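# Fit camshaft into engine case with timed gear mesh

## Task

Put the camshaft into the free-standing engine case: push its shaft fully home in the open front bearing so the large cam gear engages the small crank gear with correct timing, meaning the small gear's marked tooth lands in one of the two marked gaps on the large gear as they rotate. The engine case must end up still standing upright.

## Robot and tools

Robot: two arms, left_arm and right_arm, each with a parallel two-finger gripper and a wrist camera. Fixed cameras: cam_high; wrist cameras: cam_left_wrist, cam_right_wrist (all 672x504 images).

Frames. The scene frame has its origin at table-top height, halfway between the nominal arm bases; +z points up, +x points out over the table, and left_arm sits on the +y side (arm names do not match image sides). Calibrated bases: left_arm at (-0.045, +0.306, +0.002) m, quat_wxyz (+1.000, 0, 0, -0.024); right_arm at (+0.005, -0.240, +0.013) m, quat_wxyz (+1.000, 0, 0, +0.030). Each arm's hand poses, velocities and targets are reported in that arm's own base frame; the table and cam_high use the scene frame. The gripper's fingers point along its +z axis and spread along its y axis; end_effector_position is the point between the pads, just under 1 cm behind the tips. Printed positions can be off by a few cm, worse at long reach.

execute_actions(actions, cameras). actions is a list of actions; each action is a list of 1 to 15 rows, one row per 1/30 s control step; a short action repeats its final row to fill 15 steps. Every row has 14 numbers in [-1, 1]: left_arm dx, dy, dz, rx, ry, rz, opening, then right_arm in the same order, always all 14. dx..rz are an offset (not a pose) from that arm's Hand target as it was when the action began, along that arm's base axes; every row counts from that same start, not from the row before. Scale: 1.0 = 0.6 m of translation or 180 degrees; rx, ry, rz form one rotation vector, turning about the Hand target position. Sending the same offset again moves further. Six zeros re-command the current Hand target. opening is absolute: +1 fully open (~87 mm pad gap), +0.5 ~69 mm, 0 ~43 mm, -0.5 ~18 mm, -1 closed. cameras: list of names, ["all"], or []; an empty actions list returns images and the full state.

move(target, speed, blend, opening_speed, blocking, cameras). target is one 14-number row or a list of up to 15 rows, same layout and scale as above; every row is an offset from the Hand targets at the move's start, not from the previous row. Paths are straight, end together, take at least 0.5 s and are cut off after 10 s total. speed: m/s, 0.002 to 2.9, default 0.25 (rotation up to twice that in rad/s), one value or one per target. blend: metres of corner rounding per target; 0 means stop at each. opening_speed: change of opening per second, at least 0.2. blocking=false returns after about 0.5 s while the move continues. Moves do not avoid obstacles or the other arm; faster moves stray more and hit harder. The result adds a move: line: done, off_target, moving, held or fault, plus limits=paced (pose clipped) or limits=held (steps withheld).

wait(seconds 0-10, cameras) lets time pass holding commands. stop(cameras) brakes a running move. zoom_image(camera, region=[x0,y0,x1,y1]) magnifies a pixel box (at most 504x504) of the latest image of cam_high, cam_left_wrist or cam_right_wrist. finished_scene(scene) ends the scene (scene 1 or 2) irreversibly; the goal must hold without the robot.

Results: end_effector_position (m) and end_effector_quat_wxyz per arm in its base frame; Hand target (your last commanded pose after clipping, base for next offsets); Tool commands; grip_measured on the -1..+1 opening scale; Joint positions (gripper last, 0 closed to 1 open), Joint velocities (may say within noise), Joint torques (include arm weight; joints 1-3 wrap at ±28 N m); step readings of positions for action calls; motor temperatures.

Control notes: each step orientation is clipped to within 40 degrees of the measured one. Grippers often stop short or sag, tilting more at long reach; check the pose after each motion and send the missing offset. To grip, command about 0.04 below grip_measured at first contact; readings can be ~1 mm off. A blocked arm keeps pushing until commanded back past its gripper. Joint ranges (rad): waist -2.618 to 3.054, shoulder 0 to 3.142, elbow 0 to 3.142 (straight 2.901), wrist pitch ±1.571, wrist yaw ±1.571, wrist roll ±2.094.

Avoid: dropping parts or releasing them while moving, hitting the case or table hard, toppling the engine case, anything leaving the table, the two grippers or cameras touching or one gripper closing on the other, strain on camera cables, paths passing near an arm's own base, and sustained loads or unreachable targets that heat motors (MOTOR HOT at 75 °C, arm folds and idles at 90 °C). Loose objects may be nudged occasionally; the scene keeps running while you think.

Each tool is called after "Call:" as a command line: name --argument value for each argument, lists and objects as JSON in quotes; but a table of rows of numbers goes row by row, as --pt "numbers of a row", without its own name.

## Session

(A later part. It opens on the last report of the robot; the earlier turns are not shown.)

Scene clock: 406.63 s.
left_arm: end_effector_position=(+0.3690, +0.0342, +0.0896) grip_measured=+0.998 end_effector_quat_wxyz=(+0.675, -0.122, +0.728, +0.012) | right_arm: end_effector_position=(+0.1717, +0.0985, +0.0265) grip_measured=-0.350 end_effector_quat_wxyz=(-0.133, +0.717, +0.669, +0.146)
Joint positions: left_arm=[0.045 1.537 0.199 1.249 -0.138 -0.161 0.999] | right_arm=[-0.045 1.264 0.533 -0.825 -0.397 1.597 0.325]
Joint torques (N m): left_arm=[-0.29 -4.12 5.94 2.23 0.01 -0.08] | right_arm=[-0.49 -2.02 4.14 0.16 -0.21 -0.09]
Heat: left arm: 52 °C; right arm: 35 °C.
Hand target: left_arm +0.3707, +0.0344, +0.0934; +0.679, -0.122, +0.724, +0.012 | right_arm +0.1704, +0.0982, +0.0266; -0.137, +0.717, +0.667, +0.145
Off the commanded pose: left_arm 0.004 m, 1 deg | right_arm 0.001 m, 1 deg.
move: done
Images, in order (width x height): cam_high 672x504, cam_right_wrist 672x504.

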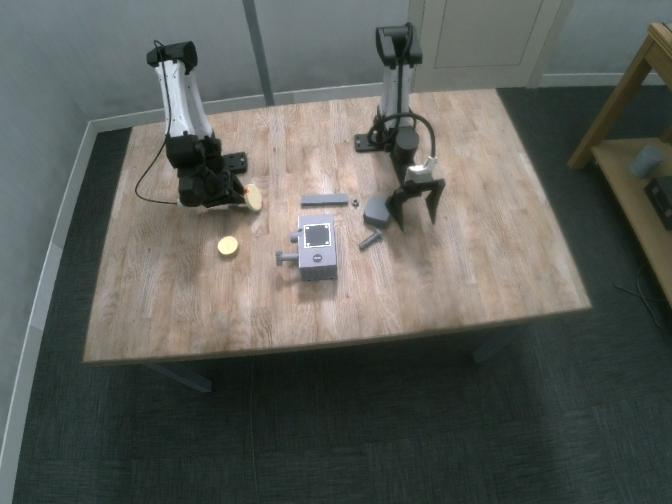

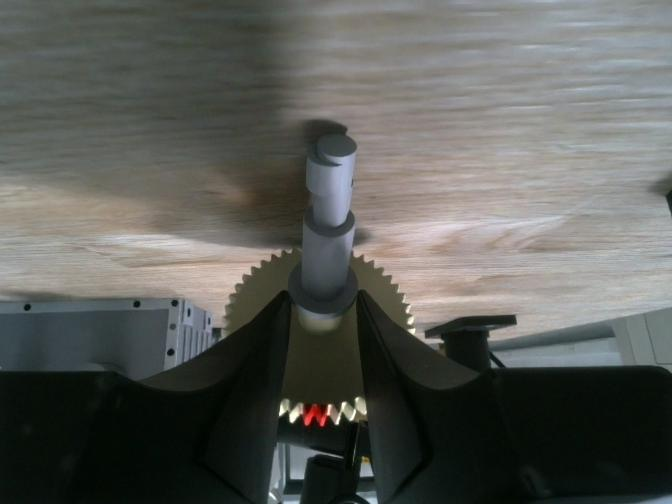

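Call:
move --target '[0,0,0,0,0,0,1, 0,0,0,0,0,0,-0.75]' --speed 0.1 --opening_speed 0.4 --cameras '["cam_high","cam_right_wrist"]'

Call:
zoom_image --camera "cam_right_wrist" --region '[200, 150, 460, 430]'

Scene clock: 418.23 s.
left_arm: end_effector_position=(+0.3690, +0.0342, +0.0896) grip_measured=+0.998 end_effector_quat_wxyz=(+0.675, -0.122, +0.728, +0.012) | right_arm: end_effector_position=(+0.1716, +0.0985, +0.0265) grip_measured=-0.381 end_effector_quat_wxyz=(-0.133, +0.716, +0.669, +0.146)
Joint positions: left_arm=[0.045 1.537 0.199 1.249 -0.138 -0.161 0.999] | right_arm=[-0.045 1.264 0.533 -0.825 -0.397 1.596 0.309]
Joint torques (N m): left_arm=[-0.28 -4.14 5.96 2.23 0.01 -0.08] | right_arm=[-0.47 -1.99 4.18 0.15 -0.22 -0.09]
Heat: left arm: 53 °C; right arm: 35 °C.
Hand target: left_arm +0.3707, +0.0344, +0.0934; +0.679, -0.122, +0.724, +0.012 | right_arm +0.1704, +0.0982, +0.0266; -0.137, +0.717, +0.668, +0.145
Off the commanded pose: left_arm 0.004 m, 1 deg | right_arm 0.001 m, 1 deg.
move: done
Images, in order (width x height): cam_high 672x504, cam_right_wrist 672x504.

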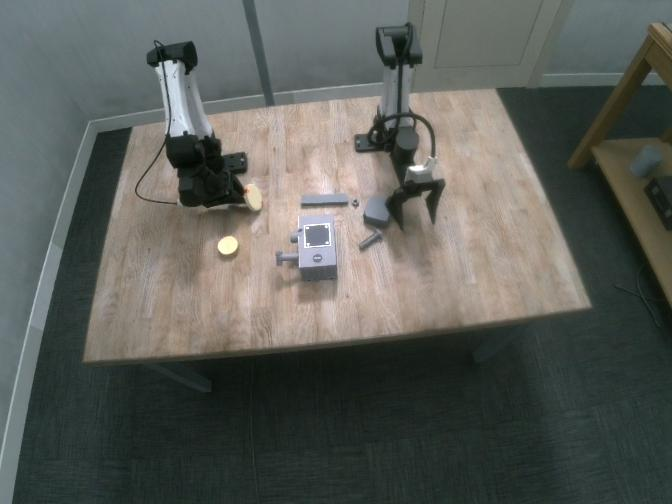

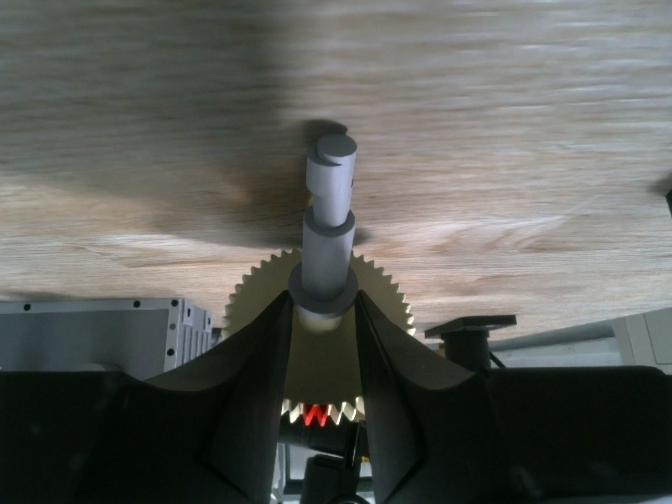

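Scaled by 1.800 from the camera's 672x504 image, which has a finer 960x720 frame.

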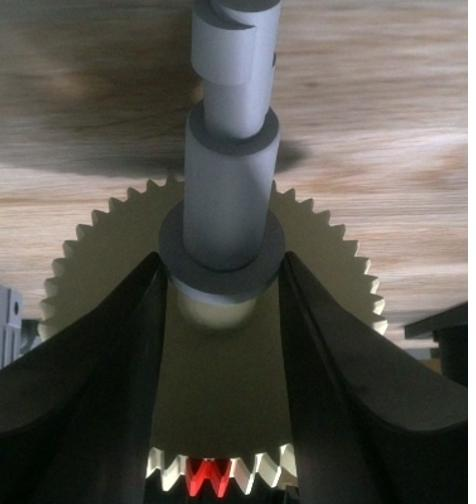

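Call:
move --pt "0 0 0 0 0 0 1 0 0 0 0 0 0 -0.15" --pt "0 0 0 0 0 0 1 0 0.0138 -0.011 0 0 0 -0.15" --speed 0.08 --cameras '["cam_high","cam_right_wrist"]'

Call:
zoom_image --camera "cam_right_wrist" --region '[200, 150, 460, 430]'

Scene clock: 445.33 s.
left_arm: end_effector_position=(+0.3690, +0.0342, +0.0896) grip_measured=+0.998 end_effector_quat_wxyz=(+0.675, -0.122, +0.728, +0.012) | right_arm: end_effector_position=(+0.1714, +0.1046, +0.0229) grip_measured=-0.150 end_effector_quat_wxyz=(-0.134, +0.717, +0.668, +0.145)
Joint positions: left_arm=[0.045 1.537 0.199 1.249 -0.138 -0.161 0.999] | right_arm=[-0.009 1.269 0.519 -0.794 -0.397 1.637 0.425]
Joint torques (N m): left_arm=[-0.28 -4.12 5.94 2.23 0.01 -0.07] | right_arm=[0.84 -1.65 3.34 0.38 -0.21 0.02]
Heat: left arm: 53 °C; right arm: 35 °C.
Hand target: left_arm +0.3707, +0.0344, +0.0934; +0.679, -0.122, +0.724, +0.012 | right_arm +0.1704, +0.1065, +0.0201; -0.137, +0.717, +0.667, +0.146
Off the commanded pose: left_arm 0.004 m, 1 deg | right_arm 0.004 m, 0 deg.
move: done
Images, in order (width x height): cam_high 672x504, cam_right_wrist 672x504.

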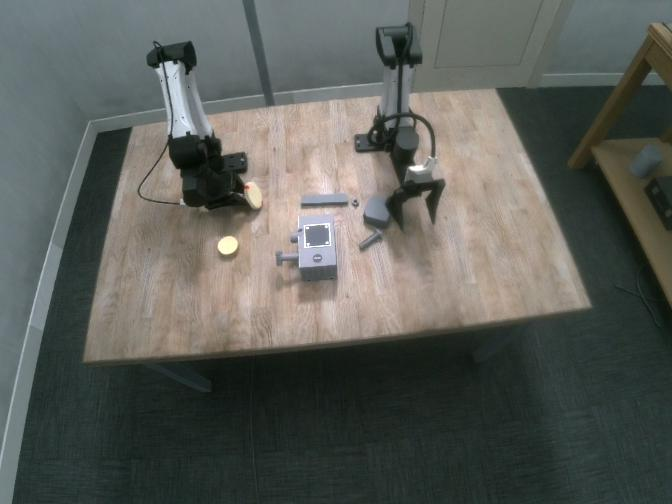

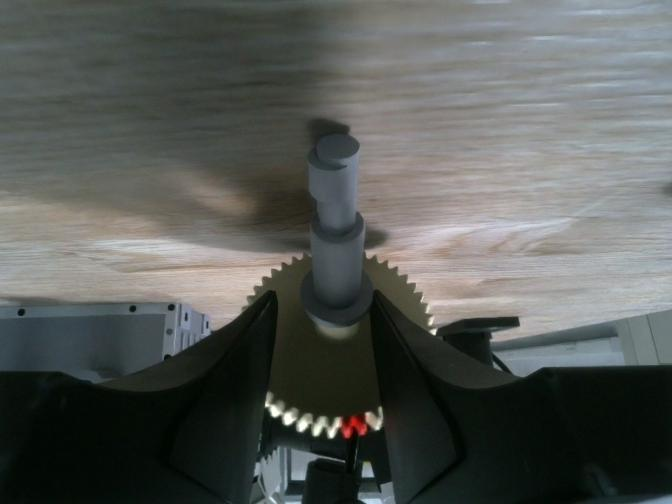

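Scaled by 1.800 from the camera's 672x504 image, which has a finer 960x720 frame.

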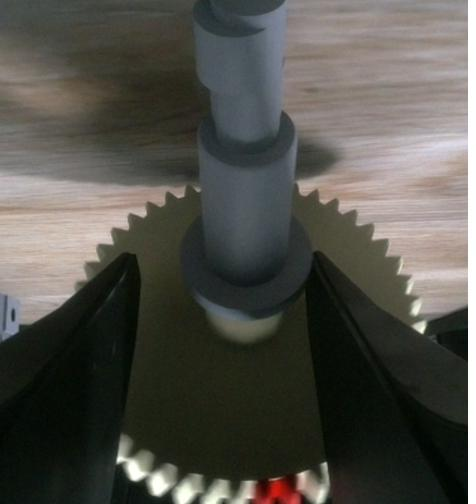

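Call:
zoom_image --camera "cam_right_wrist" --region '[250, 240, 410, 360]'

Call:
zoom_image --camera "cam_high" --region '[200, 170, 270, 220]'

Scaled by 3.150 from the camera's 672x504 image, which has a finer 960x720 frame.

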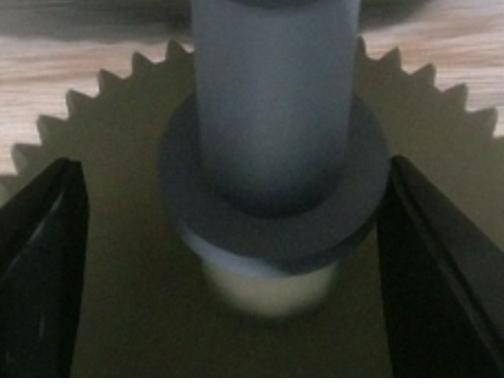

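Scaled by 7.200 from the camera's 672x504 image, which has a finer 960x720 frame.

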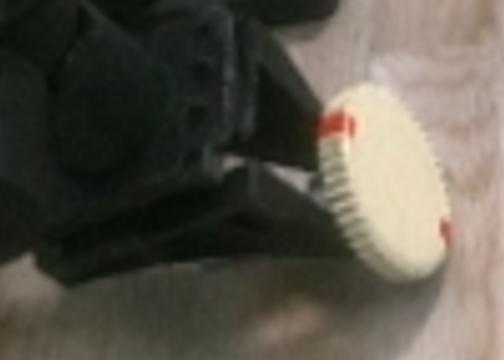

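Call:
move --pt "0 0 0 0 0 0 1 -0.0067 0.0035 0.0012 0 0 0 -0.15" --pt "0 0 0 0 0 0 1 -0.0067 0.0035 0.0012 0 0 0 -0.75" --speed 0.05 --opening_speed 0.4 --cameras '["cam_high","cam_right_wrist"]'

Call:
zoom_image --camera "cam_right_wrist" --region '[200, 150, 460, 430]'

Scene clock: 463.83 s.
left_arm: end_effector_position=(+0.3690, +0.0342, +0.0896) grip_measured=+0.998 end_effector_quat_wxyz=(+0.675, -0.122, +0.728, +0.012) | right_arm: end_effector_position=(+0.1674, +0.1067, +0.0211) grip_measured=-0.374 end_effector_quat_wxyz=(-0.138, +0.718, +0.667, +0.141)
Joint positions: left_arm=[0.045 1.537 0.199 1.249 -0.138 -0.161 0.999] | right_arm=[0.003 1.264 0.508 -0.793 -0.397 1.653 0.313]
Joint torques (N m): left_arm=[-0.29 -4.12 5.96 2.23 0.01 -0.07] | right_arm=[0.87 -3.18 3.32 0.31 -0.2 0.03]
Heat: left arm: 53 °C; right arm: 35 °C.
Hand target: left_arm +0.3707, +0.0344, +0.0934; +0.679, -0.122, +0.724, +0.012 | right_arm +0.1663, +0.1086, +0.0208; -0.137, +0.717, +0.668, +0.145
Off the commanded pose: left_arm 0.004 m, 1 deg | right_arm 0.002 m, 1 deg.
move: done
Images, in order (width x height): cam_high 672x504, cam_right_wrist 672x504.

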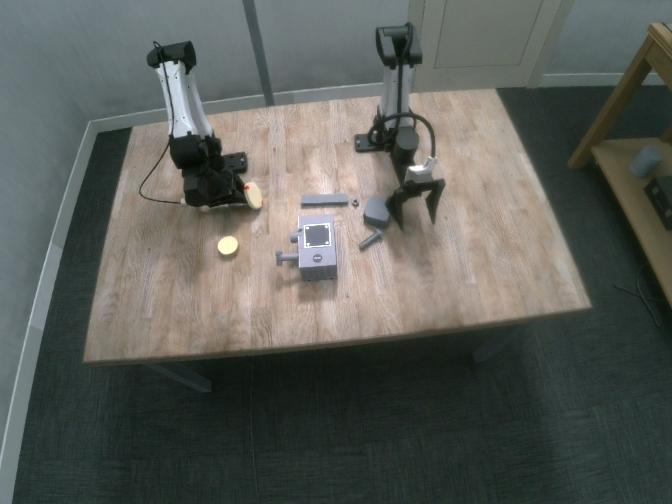

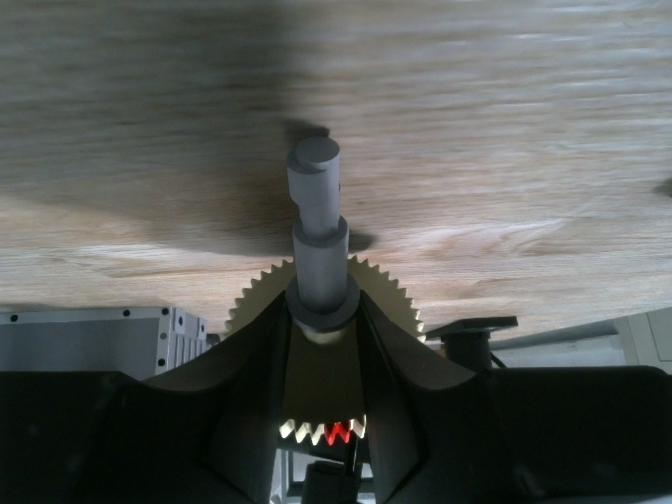

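Scaled by 1.800 from the camera's 672x504 image, which has a finer 960x720 frame.

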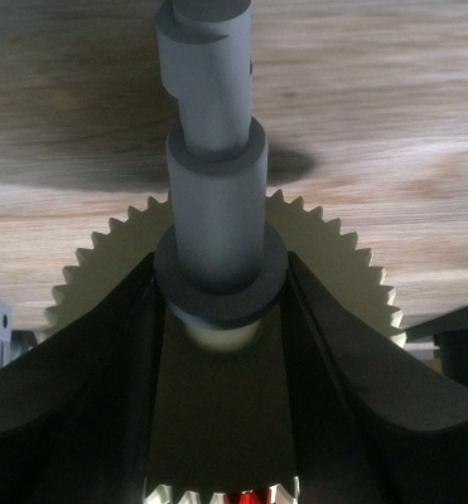

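Call:
move --pt "0 0 0 0 0 0 1 0 0 0 0 0 0 -0.25" --pt "0 0 0 0 0 0 1 0 0.009 0 0 0 0 -0.25" --pt "0 0 0 0 0 0 1 0 0.009 0 0 0 0 -0.75" --speed 0.05 --opening_speed 0.4 --cameras '["cam_high","cam_right_wrist"]'

Call:
zoom_image --camera "cam_right_wrist" --region '[200, 150, 460, 430]'

Scene clock: 479.03 s.
left_arm: end_effector_position=(+0.3690, +0.0342, +0.0896) grip_measured=+0.998 end_effector_quat_wxyz=(+0.675, -0.122, +0.728, +0.012) | right_arm: end_effector_position=(+0.1669, +0.1121, +0.0217) grip_measured=-0.377 end_effector_quat_wxyz=(-0.140, +0.719, +0.667, +0.140)
Joint positions: left_arm=[0.045 1.537 0.199 1.249 -0.138 -0.161 0.999] | right_arm=[0.036 1.26 0.508 -0.788 -0.397 1.689 0.312]
Joint torques (N m): left_arm=[-0.28 -4.12 5.96 2.22 0.01 -0.07] | right_arm=[0.95 -3.21 3.14 0.39 -0.19 0.03]
Heat: left arm: 53 °C; right arm: 35 °C.
Hand target: left_arm +0.3707, +0.0344, +0.0934; +0.679, -0.122, +0.724, +0.012 | right_arm +0.1664, +0.1140, +0.0208; -0.137, +0.717, +0.668, +0.146
Off the commanded pose: left_arm 0.004 m, 1 deg | right_arm 0.002 m, 1 deg.
move: done
Images, in order (width x height): cam_high 672x504, cam_right_wrist 672x504.

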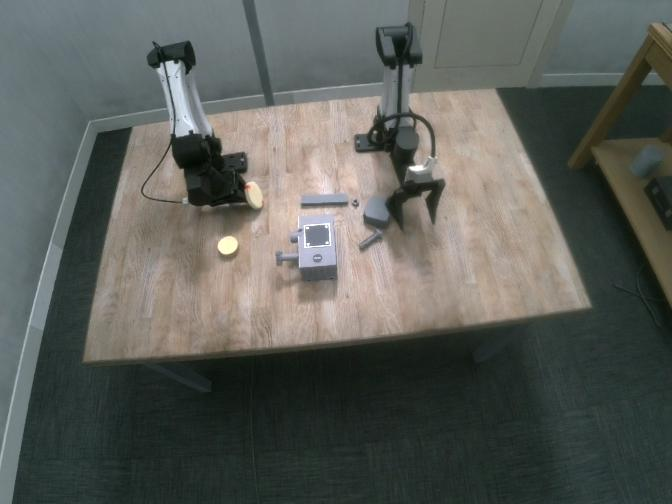

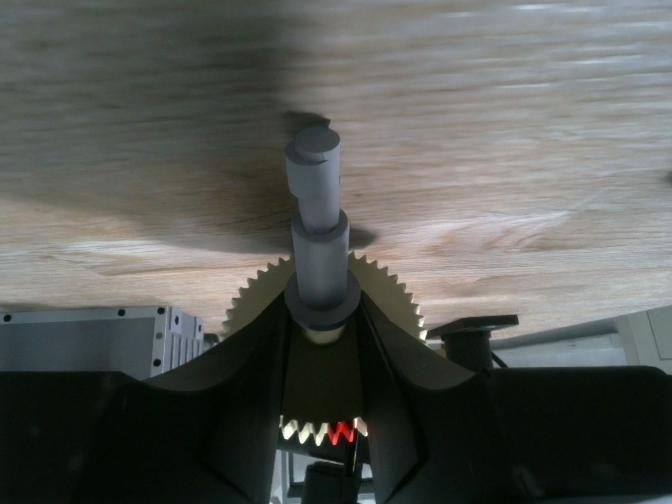

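Scaled by 1.800 from the camera's 672x504 image, which has a finer 960x720 frame.

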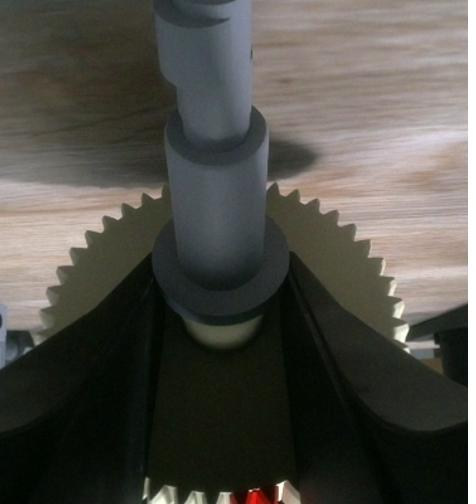

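Call:
move --target '[0,0,0,0,0,0,1, 0,0,0.1,0,0,0,-0.75]' --speed 0.08 --cameras '["cam_high","cam_right_wrist"]'

Call:
zoom_image --camera "cam_right_wrist" --region '[200, 150, 460, 430]'

Call:
zoom_image --camera "cam_high" --region '[200, 150, 290, 220]'

Scene clock: 501.60 s.
left_arm: end_effector_position=(+0.3690, +0.0342, +0.0896) grip_measured=+0.998 end_effector_quat_wxyz=(+0.675, -0.122, +0.728, +0.012) | right_arm: end_effector_position=(+0.1611, +0.1125, +0.0704) grip_measured=-0.377 end_effector_quat_wxyz=(-0.143, +0.720, +0.666, +0.134)
Joint positions: left_arm=[0.045 1.537 0.199 1.249 -0.138 -0.161 0.999] | right_arm=[0.042 1.15 0.653 -1.054 -0.395 1.694 0.312]
Joint torques (N m): left_arm=[-0.28 -4.14 5.96 2.23 0.01 -0.07] | right_arm=[0.57 -2.84 6.91 0.09 -0.22 -0.01]
Heat: left arm: 53 °C; right arm: 35 °C.
Hand target: left_arm +0.3707, +0.0344, +0.0934; +0.679, -0.122, +0.724, +0.012 | right_arm +0.1664, +0.1140, +0.0808; -0.137, +0.717, +0.668, +0.146
Off the commanded pose: left_arm 0.004 m, 1 deg | right_arm 0.012 m, 2 deg.
move: off_target (right_arm)
Images, in order (width x height): cam_high 672x504, cam_right_wrist 672x504.

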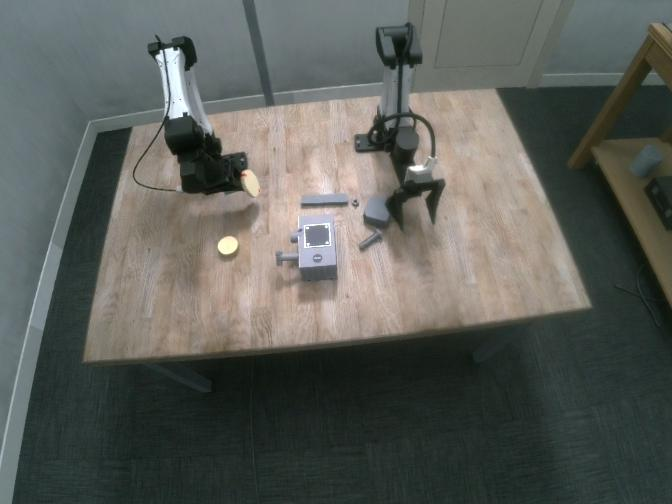

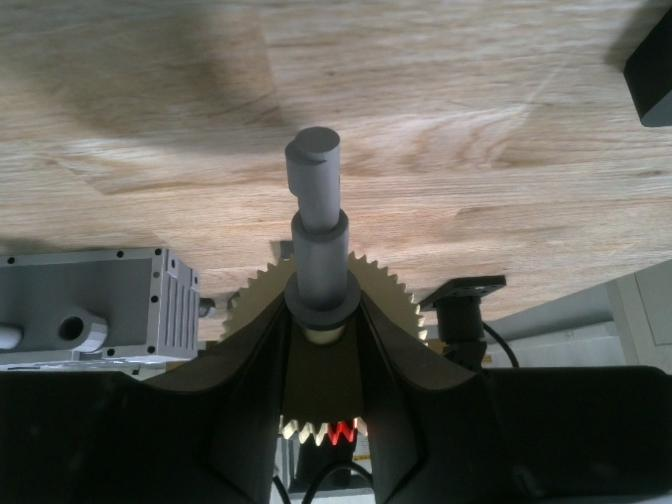

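Scaled by 1.800 from the camera's 672x504 image, which has a finer 960x720 frame.

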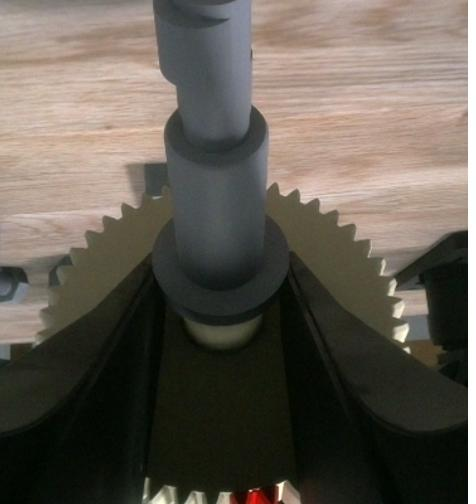

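Scaled by 5.600 from the camera's 672x504 image, which has a finer 960x720 frame.

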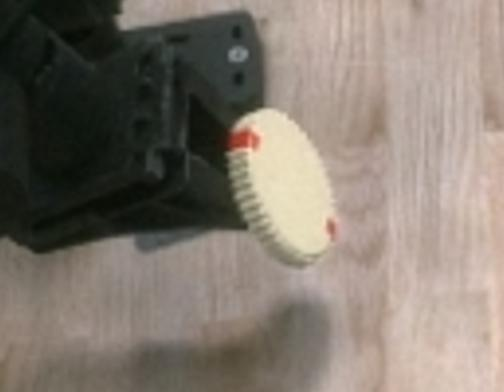

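Call:
move --target '[0,0,0,0,0,0,1, 0.22,0,0.13,0,0,0,-0.75]' --speed 0.15 --cameras '["cam_high","cam_right_wrist"]'

Call:
zoom_image --camera "cam_right_wrist" --region '[100, 100, 340, 320]'

Scene clock: 562.07 s.
left_arm: end_effector_position=(+0.3690, +0.0342, +0.0896) grip_measured=+0.998 end_effector_quat_wxyz=(+0.675, -0.122, +0.728, +0.012) | right_arm: end_effector_position=(+0.2939, +0.1151, +0.1506) grip_measured=-0.377 end_effector_quat_wxyz=(-0.139, +0.718, +0.668, +0.138)
Joint positions: left_arm=[0.045 1.537 0.199 1.249 -0.138 -0.161 0.999] | right_arm=[0.032 1.627 1.361 -1.279 -0.394 1.681 0.312]
Joint torques (N m): left_arm=[-0.28 -4.12 5.94 2.23 0.01 -0.07] | right_arm=[-0.49 -5.53 7.17 0.08 -0.23 -0.1]
Heat: left arm: 53 °C; right arm: 37 °C.
Hand target: left_arm +0.3707, +0.0344, +0.0934; +0.679, -0.122, +0.724, +0.012 | right_arm +0.2983, +0.1140, +0.1588; -0.137, +0.717, +0.668, +0.145
Off the commanded pose: left_arm 0.004 m, 1 deg | right_arm 0.009 m, 1 deg.
move: done
Images, in order (width x height): cam_high 672x504, cam_right_wrist 672x504.

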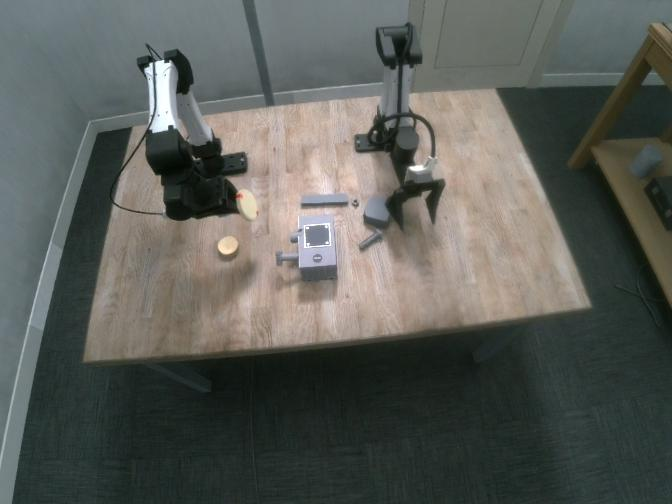

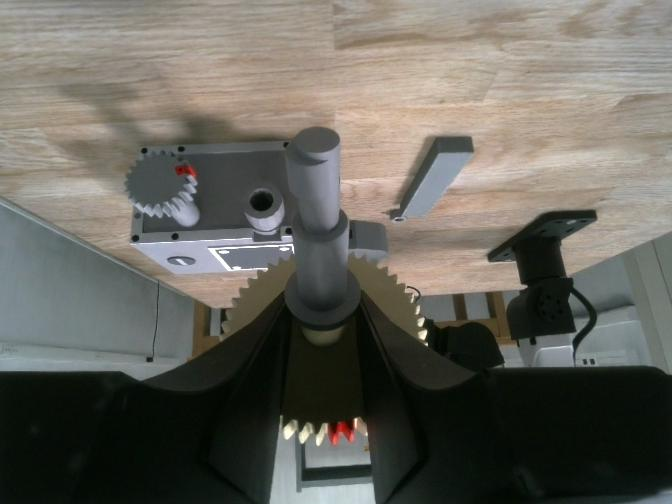

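Scaled by 2.100 from the camera's 672x504 image, which has a finer 960x720 frame.

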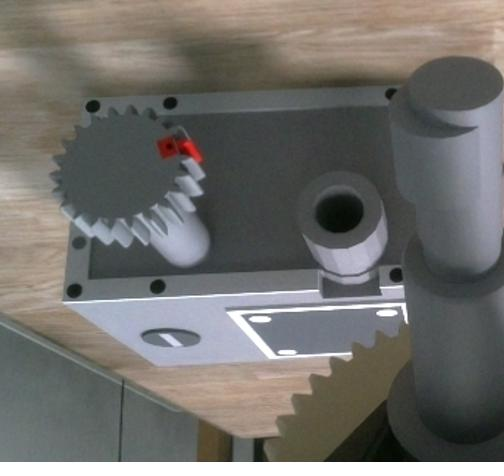

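Call:
zoom_image --camera "cam_right_wrist" --region '[110, 135, 230, 235]'

Call:
zoom_image --camera "cam_right_wrist" --region '[220, 110, 420, 310]'

Call:
zoom_image --camera "cam_right_wrist" --region '[220, 250, 440, 470]'

Scaled by 4.200 from the camera's 672x504 image, which has a finer 960x720 frame.

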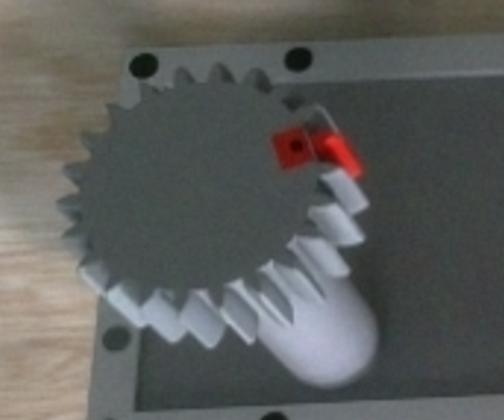

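Scaled by 2.520 from the camera's 672x504 image, which has a finer 960x720 frame.

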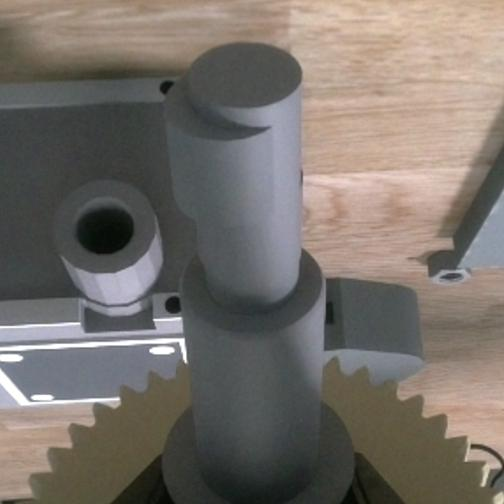

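Scaled by 2.291 from the camera's 672x504 image, which has a finer 960x720 frame.

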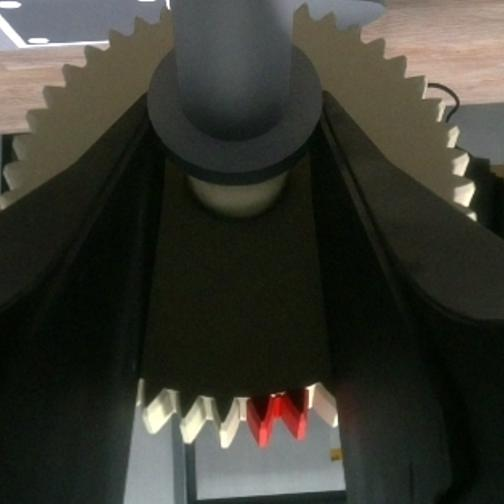

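Call:
move --pt "0 0 0.19 0 0 0 1 -0.047 -0.09 0.152 -0.3056 -0.286 0.4541 -0.75" --pt "0.037 -0.32 0.191 0.048 -0.026 -0.547 1 0.0367 -0.0017 -0.0447 0.468 0.132 -0.7965 -0.75" --speed 0.3 --cameras '["all"]'

Scene clock: 663.87 s.
left_arm: end_effector_position=(+0.3893, -0.1551, +0.2062) grip_measured=+0.999 end_effector_quat_wxyz=(+0.510, +0.480, +0.542, -0.463) | right_arm: end_effector_position=(+0.3173, +0.1116, +0.1269) grip_measured=-0.377 end_effector_quat_wxyz=(-0.330, +0.604, -0.634, +0.354)
Joint positions: left_arm=[0.046 1.766 1.247 -0.158 1.491 0.663 0.999] | right_arm=[0.758 1.298 0.659 -0.105 0.666 -1.066 0.311]
Joint torques (N m): left_arm=[-0.91 -5.98 10.21 1.24 0.62 0.11] | right_arm=[0.57 -3.71 4.72 1.81 0.5 -0.07]
Heat: left arm: 52 °C; right arm: 41 °C.
Hand target: left_arm +0.3929, -0.1575, +0.2080; +0.484, +0.513, +0.538, -0.462 | right_arm +0.3204, +0.1129, +0.1319; -0.343, +0.594, -0.631, +0.364
Off the commanded pose: left_arm 0.005 m, 5 deg | right_arm 0.006 m, 2 deg.
move: off_target (left_arm)

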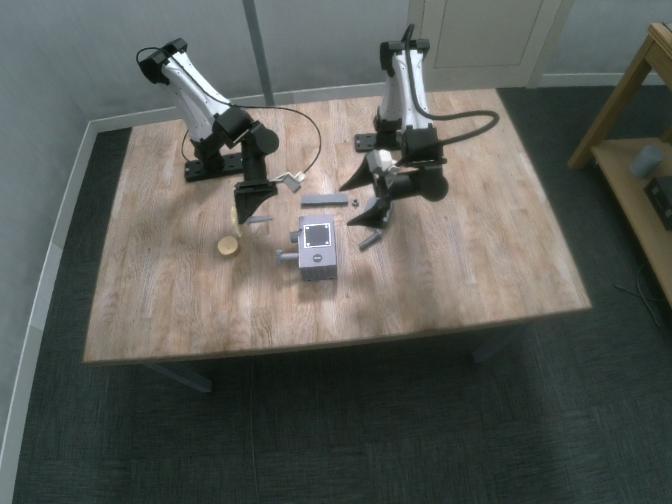

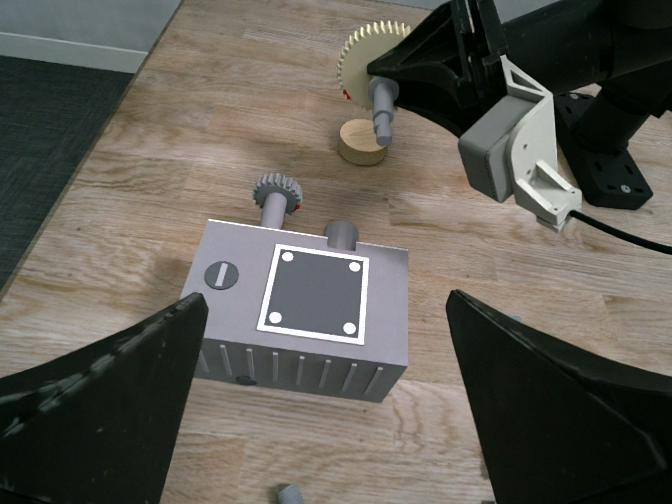

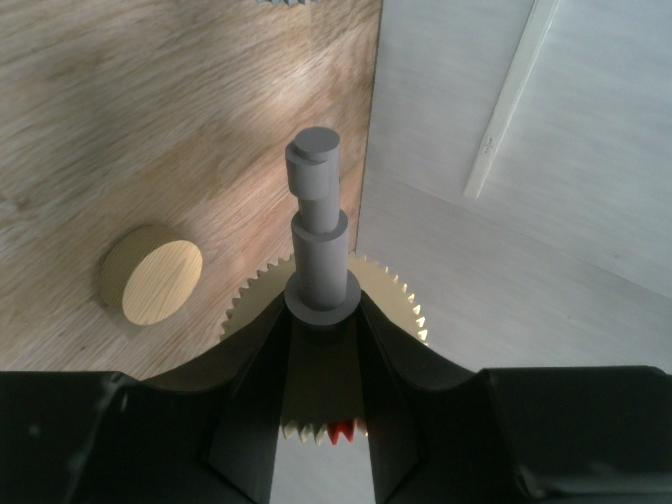

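Call:
move --target '[0,0,0,0,0,0,1, 0.04,-0.038,-0.1,0,0,0,-0.75]' --speed 0.12 --cameras '["all"]'

Call:
zoom_image --camera "cam_left_wrist" --region '[200, 60, 440, 300]'

Call:
zoom_image --camera "cam_high" --region '[230, 180, 350, 290]'

Scene clock: 721.97 s.
left_arm: end_effector_position=(+0.3892, -0.1551, +0.2061) grip_measured=+0.999 end_effector_quat_wxyz=(+0.510, +0.481, +0.542, -0.463) | right_arm: end_effector_position=(+0.3398, +0.0907, +0.0675) grip_measured=-0.377 end_effector_quat_wxyz=(-0.328, +0.604, -0.632, +0.358)
Joint positions: left_arm=[0.046 1.766 1.247 -0.158 1.491 0.664 0.999] | right_arm=[0.633 1.481 0.5 0.299 0.578 -1.173 0.311]
Joint torques (N m): left_arm=[-0.91 -6.17 9.57 1.43 0.61 -0.03] | right_arm=[-0.54 -4.21 4.03 1.94 0.24 -0.07]
Motor temperatures (°C): left_arm=[23 31 39 43 26 25 24] | right_arm=[25 31 38 36 27 26 30]
Heat: left arm: 43 °C; right arm: 38 °C.
Hand target: left_arm +0.3927, -0.1578, +0.2081; +0.512, +0.487, +0.534, -0.464 (not the last commanded pose) | right_arm +0.3444, +0.0902, +0.0720; -0.343, +0.594, -0.631, +0.364
Off the commanded pose: left_arm 0.005 m, 5 deg | right_arm 0.006 m, 2 deg.
move: off_target (left_arm)

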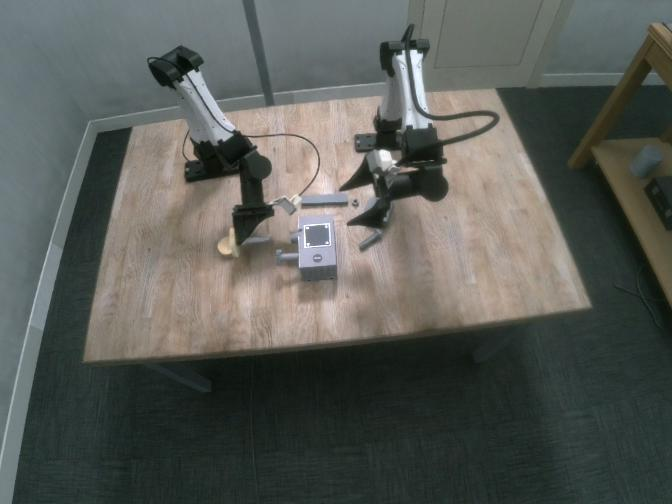

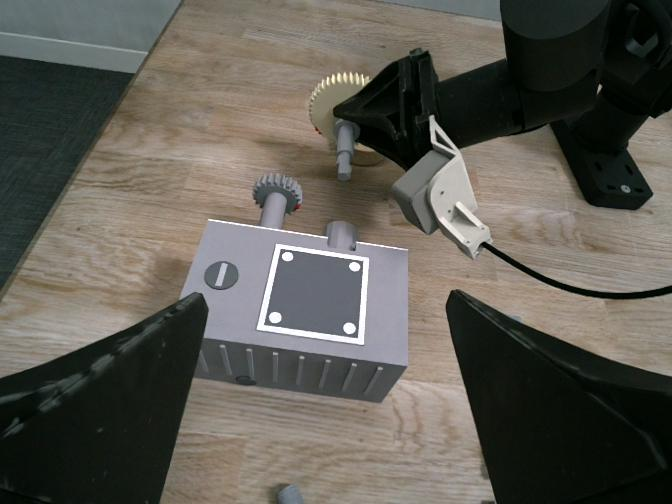

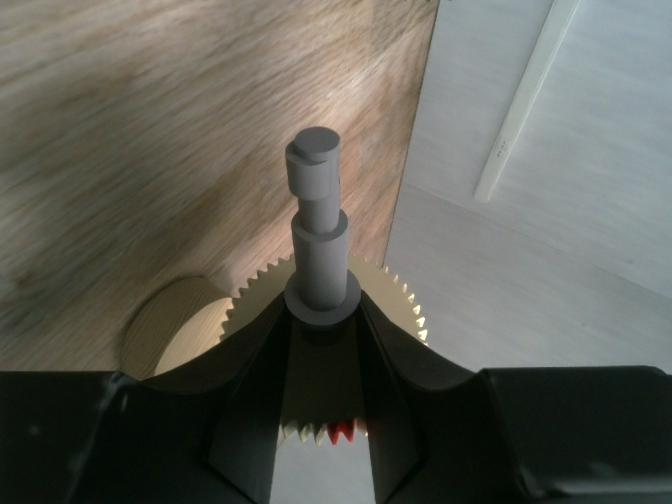

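Scaled by 2.100 from the camera's 672x504 image, which has a finer 960x720 frame.

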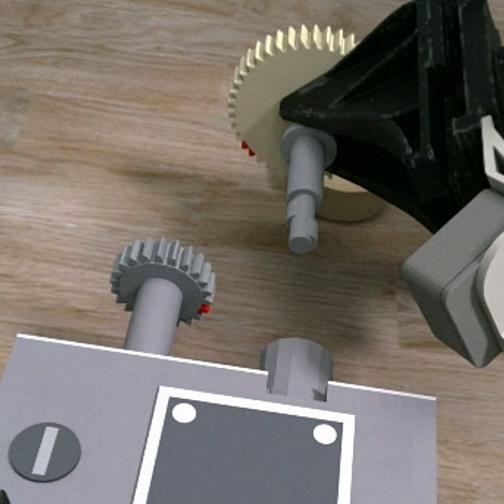

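Scaled by 4.200 from the camera's 672x504 image, which has a finer 960x720 frame.

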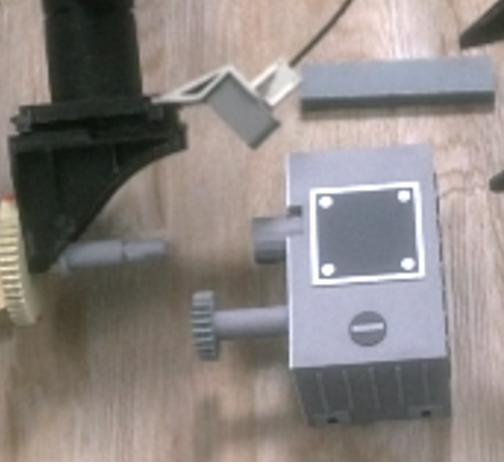

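Call:
move --pt "0 0 0 0 0 0 1 -0.007 0.0505 0 0 0 -0.0194 -0.75" --pt "0 0 0 0 0 0 1 -0.007 0.0505 -0.02 0 0 -0.0194 -0.75" --speed 0.08 --cameras '["all"]'

Call:
zoom_image --camera "cam_left_wrist" --region '[220, 80, 420, 280]'

Call:
zoom_image --camera "cam_high" --region '[220, 190, 320, 290]'

Scene clock: 753.57 s.
left_arm: end_effector_position=(+0.3892, -0.1551, +0.2061) grip_measured=+0.999 end_effector_quat_wxyz=(+0.510, +0.481, +0.542, -0.463) | right_arm: end_effector_position=(+0.3331, +0.1189, +0.0517) grip_measured=-0.377 end_effector_quat_wxyz=(-0.316, +0.593, -0.646, +0.361)
Joint positions: left_arm=[0.046 1.766 1.247 -0.158 1.491 0.664 0.999] | right_arm=[0.748 1.609 0.574 0.26 0.691 -1.037 0.311]
Joint torques (N m): left_arm=[-0.9 -6.17 9.57 1.43 0.62 -0.03] | right_arm=[0.1 -4.31 5.23 1.73 0.62 0.03]
Heat: left arm: 41 °C; right arm: 38 °C.
Hand target: left_arm +0.3927, -0.1578, +0.2081; +0.512, +0.487, +0.534, -0.464 | right_arm +0.3402, +0.1204, +0.0599; -0.331, +0.574, -0.649, +0.374
Off the commanded pose: left_arm 0.005 m, 1 deg | right_arm 0.011 m, 3 deg.
move: off_target (right_arm)

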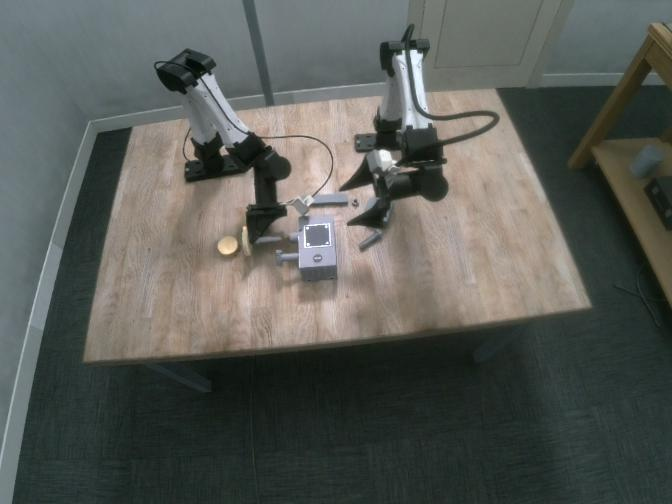

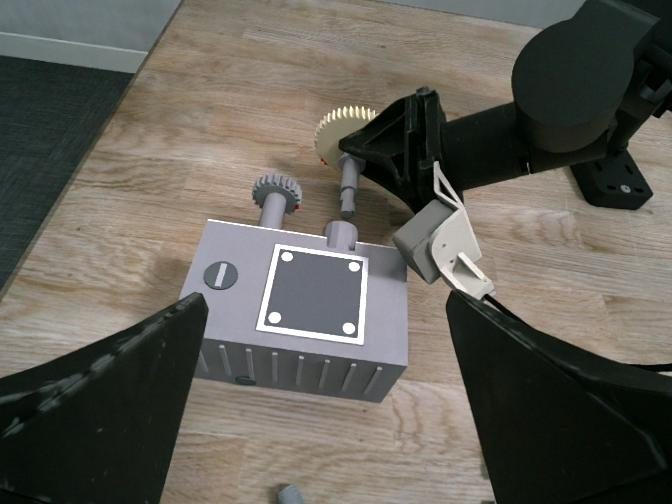

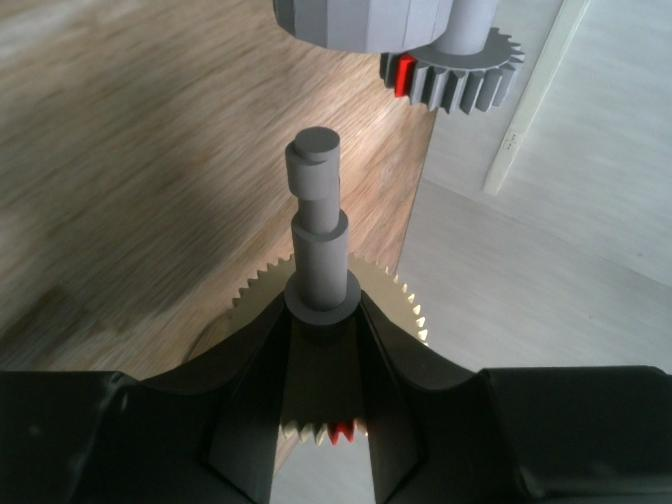

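Scaled by 2.520 from the camera's 672x504 image, which has a finer 960x720 frame.

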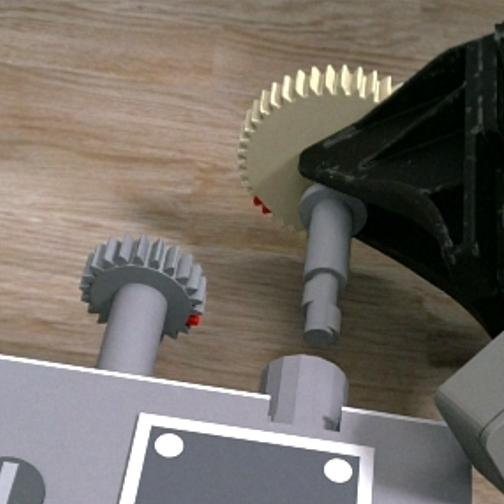

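Scaled by 5.040 from the camera's 672x504 image, which has a finer 960x720 frame.

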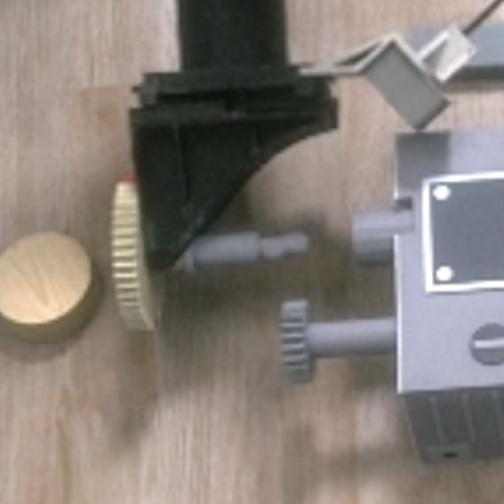

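Call:
move --target '[0,0,0,0,0,0,1, 0.0063,0,0.0142,0.0056,0,0.0067,-0.75]' --speed 0.05 --cameras '["all"]'

Call:
zoom_image --camera "cam_left_wrist" --region '[220, 80, 420, 280]'

Call:
zoom_image --camera "cam_high" --region '[220, 190, 320, 290]'

Scene clock: 797.50 s.
left_arm: end_effector_position=(+0.3892, -0.1551, +0.2061) grip_measured=+0.999 end_effector_quat_wxyz=(+0.510, +0.481, +0.542, -0.463) | right_arm: end_effector_position=(+0.3345, +0.1195, +0.0510) grip_measured=-0.377 end_effector_quat_wxyz=(-0.316, +0.599, -0.644, +0.355)
Joint positions: left_arm=[0.046 1.766 1.247 -0.158 1.491 0.664 0.999] | right_arm=[0.739 1.605 0.574 0.26 0.668 -1.049 0.311]
Joint torques (N m): left_arm=[-0.91 -6.16 9.58 1.43 0.61 -0.03] | right_arm=[-0.83 -7.49 5.52 1.63 0.45 -0.11]
Heat: left arm: 40 °C; right arm: 39 °C.
Hand target: left_arm +0.3927, -0.1578, +0.2081; +0.512, +0.487, +0.534, -0.464 | right_arm +0.3440, +0.1204, +0.0685; -0.340, +0.578, -0.646, +0.365
Off the commanded pose: left_arm 0.005 m, 1 deg | right_arm 0.020 m, 4 deg.
move: off_target (right_arm)

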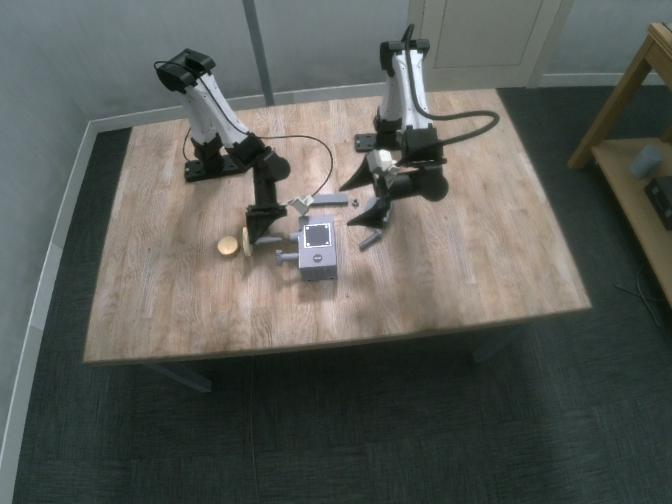

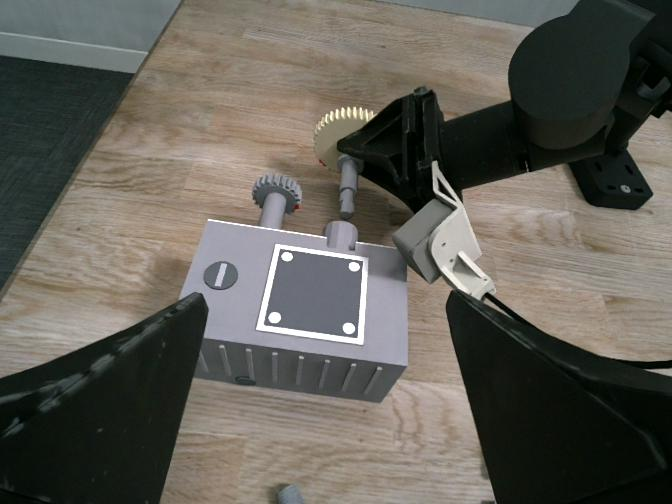

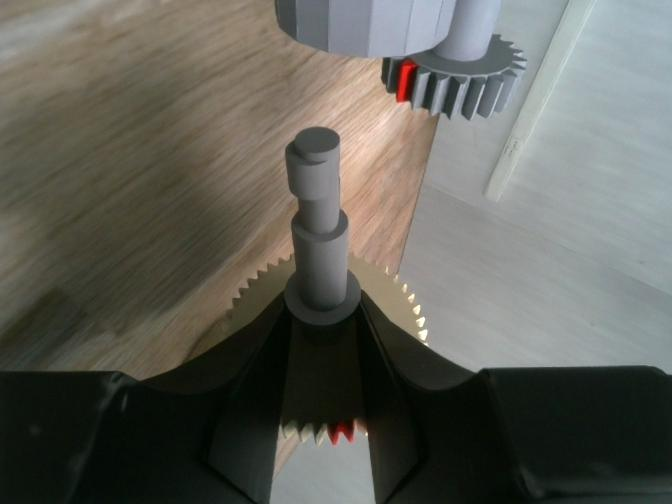

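Scaled by 2.520 from the camera's 672x504 image, which has a finer 960x720 frame.

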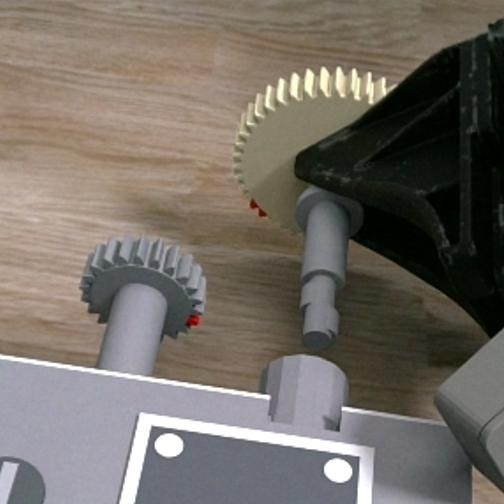

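Scaled by 5.040 from the camera's 672x504 image, which has a finer 960x720 frame.

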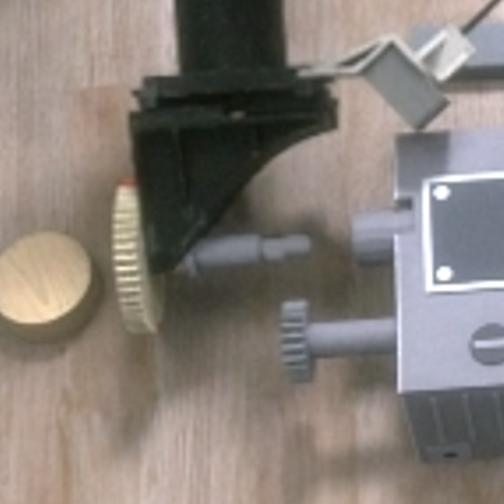

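Call:
move --target '[0,0,0,0,0,0,1, 0,0,0.015,0,0,0,-0.75]' --speed 0.05

Scene clock: 802.93 s.
left_arm: end_effector_position=(+0.3892, -0.1551, +0.2061) grip_measured=+0.999 end_effector_quat_wxyz=(+0.510, +0.481, +0.542, -0.463) | right_arm: end_effector_position=(+0.3327, +0.1160, +0.0559) grip_measured=-0.377 end_effector_quat_wxyz=(-0.314, +0.599, -0.645, +0.356)
Joint positions: left_arm=[0.046 1.766 1.247 -0.158 1.491 0.664 0.999] | right_arm=[0.735 1.576 0.574 0.227 0.668 -1.05 0.311]
Joint torques (N m): left_arm=[-0.92 -6.17 9.57 1.42 0.62 -0.03] | right_arm=[-0.47 -7.56 6.86 1.49 0.44 -0.06]
Heat: left arm: 40 °C; right arm: 39 °C.
Hand target: left_arm +0.3927, -0.1578, +0.2081; +0.512, +0.487, +0.534, -0.464 | right_arm +0.3440, +0.1205, +0.0774; -0.340, +0.578, -0.646, +0.365
Off the commanded pose: left_arm 0.005 m, 1 deg | right_arm 0.025 m, 4 deg.
move: off_target (right_arm)

Call:
move --target '[0,0,0,0,0,0,1, 0.004,0.004,0.01,0,0,0,-0.75]' --speed 0.05

Scene clock: 807.57 s.
left_arm: end_effector_position=(+0.3892, -0.1551, +0.2061) grip_measured=+0.999 end_effector_quat_wxyz=(+0.510, +0.481, +0.542, -0.463) | right_arm: end_effector_position=(+0.3353, +0.1184, +0.0615) grip_measured=-0.377 end_effector_quat_wxyz=(-0.313, +0.599, -0.645, +0.356)
Joint positions: left_arm=[0.046 1.766 1.247 -0.158 1.491 0.664 0.999] | right_arm=[0.735 1.57 0.598 0.195 0.668 -1.05 0.311]
Joint torques (N m): left_arm=[-0.92 -6.16 9.58 1.43 0.61 -0.03] | right_arm=[-0.4 -7.6 6.99 1.48 0.45 -0.06]
Heat: left arm: 40 °C; right arm: 38 °C.
Hand target: left_arm +0.3927, -0.1578, +0.2081; +0.512, +0.487, +0.534, -0.464 | right_arm +0.3464, +0.1229, +0.0835; -0.340, +0.578, -0.646, +0.365
Off the commanded pose: left_arm 0.005 m, 1 deg | right_arm 0.025 m, 4 deg.
move: off_target (right_arm)


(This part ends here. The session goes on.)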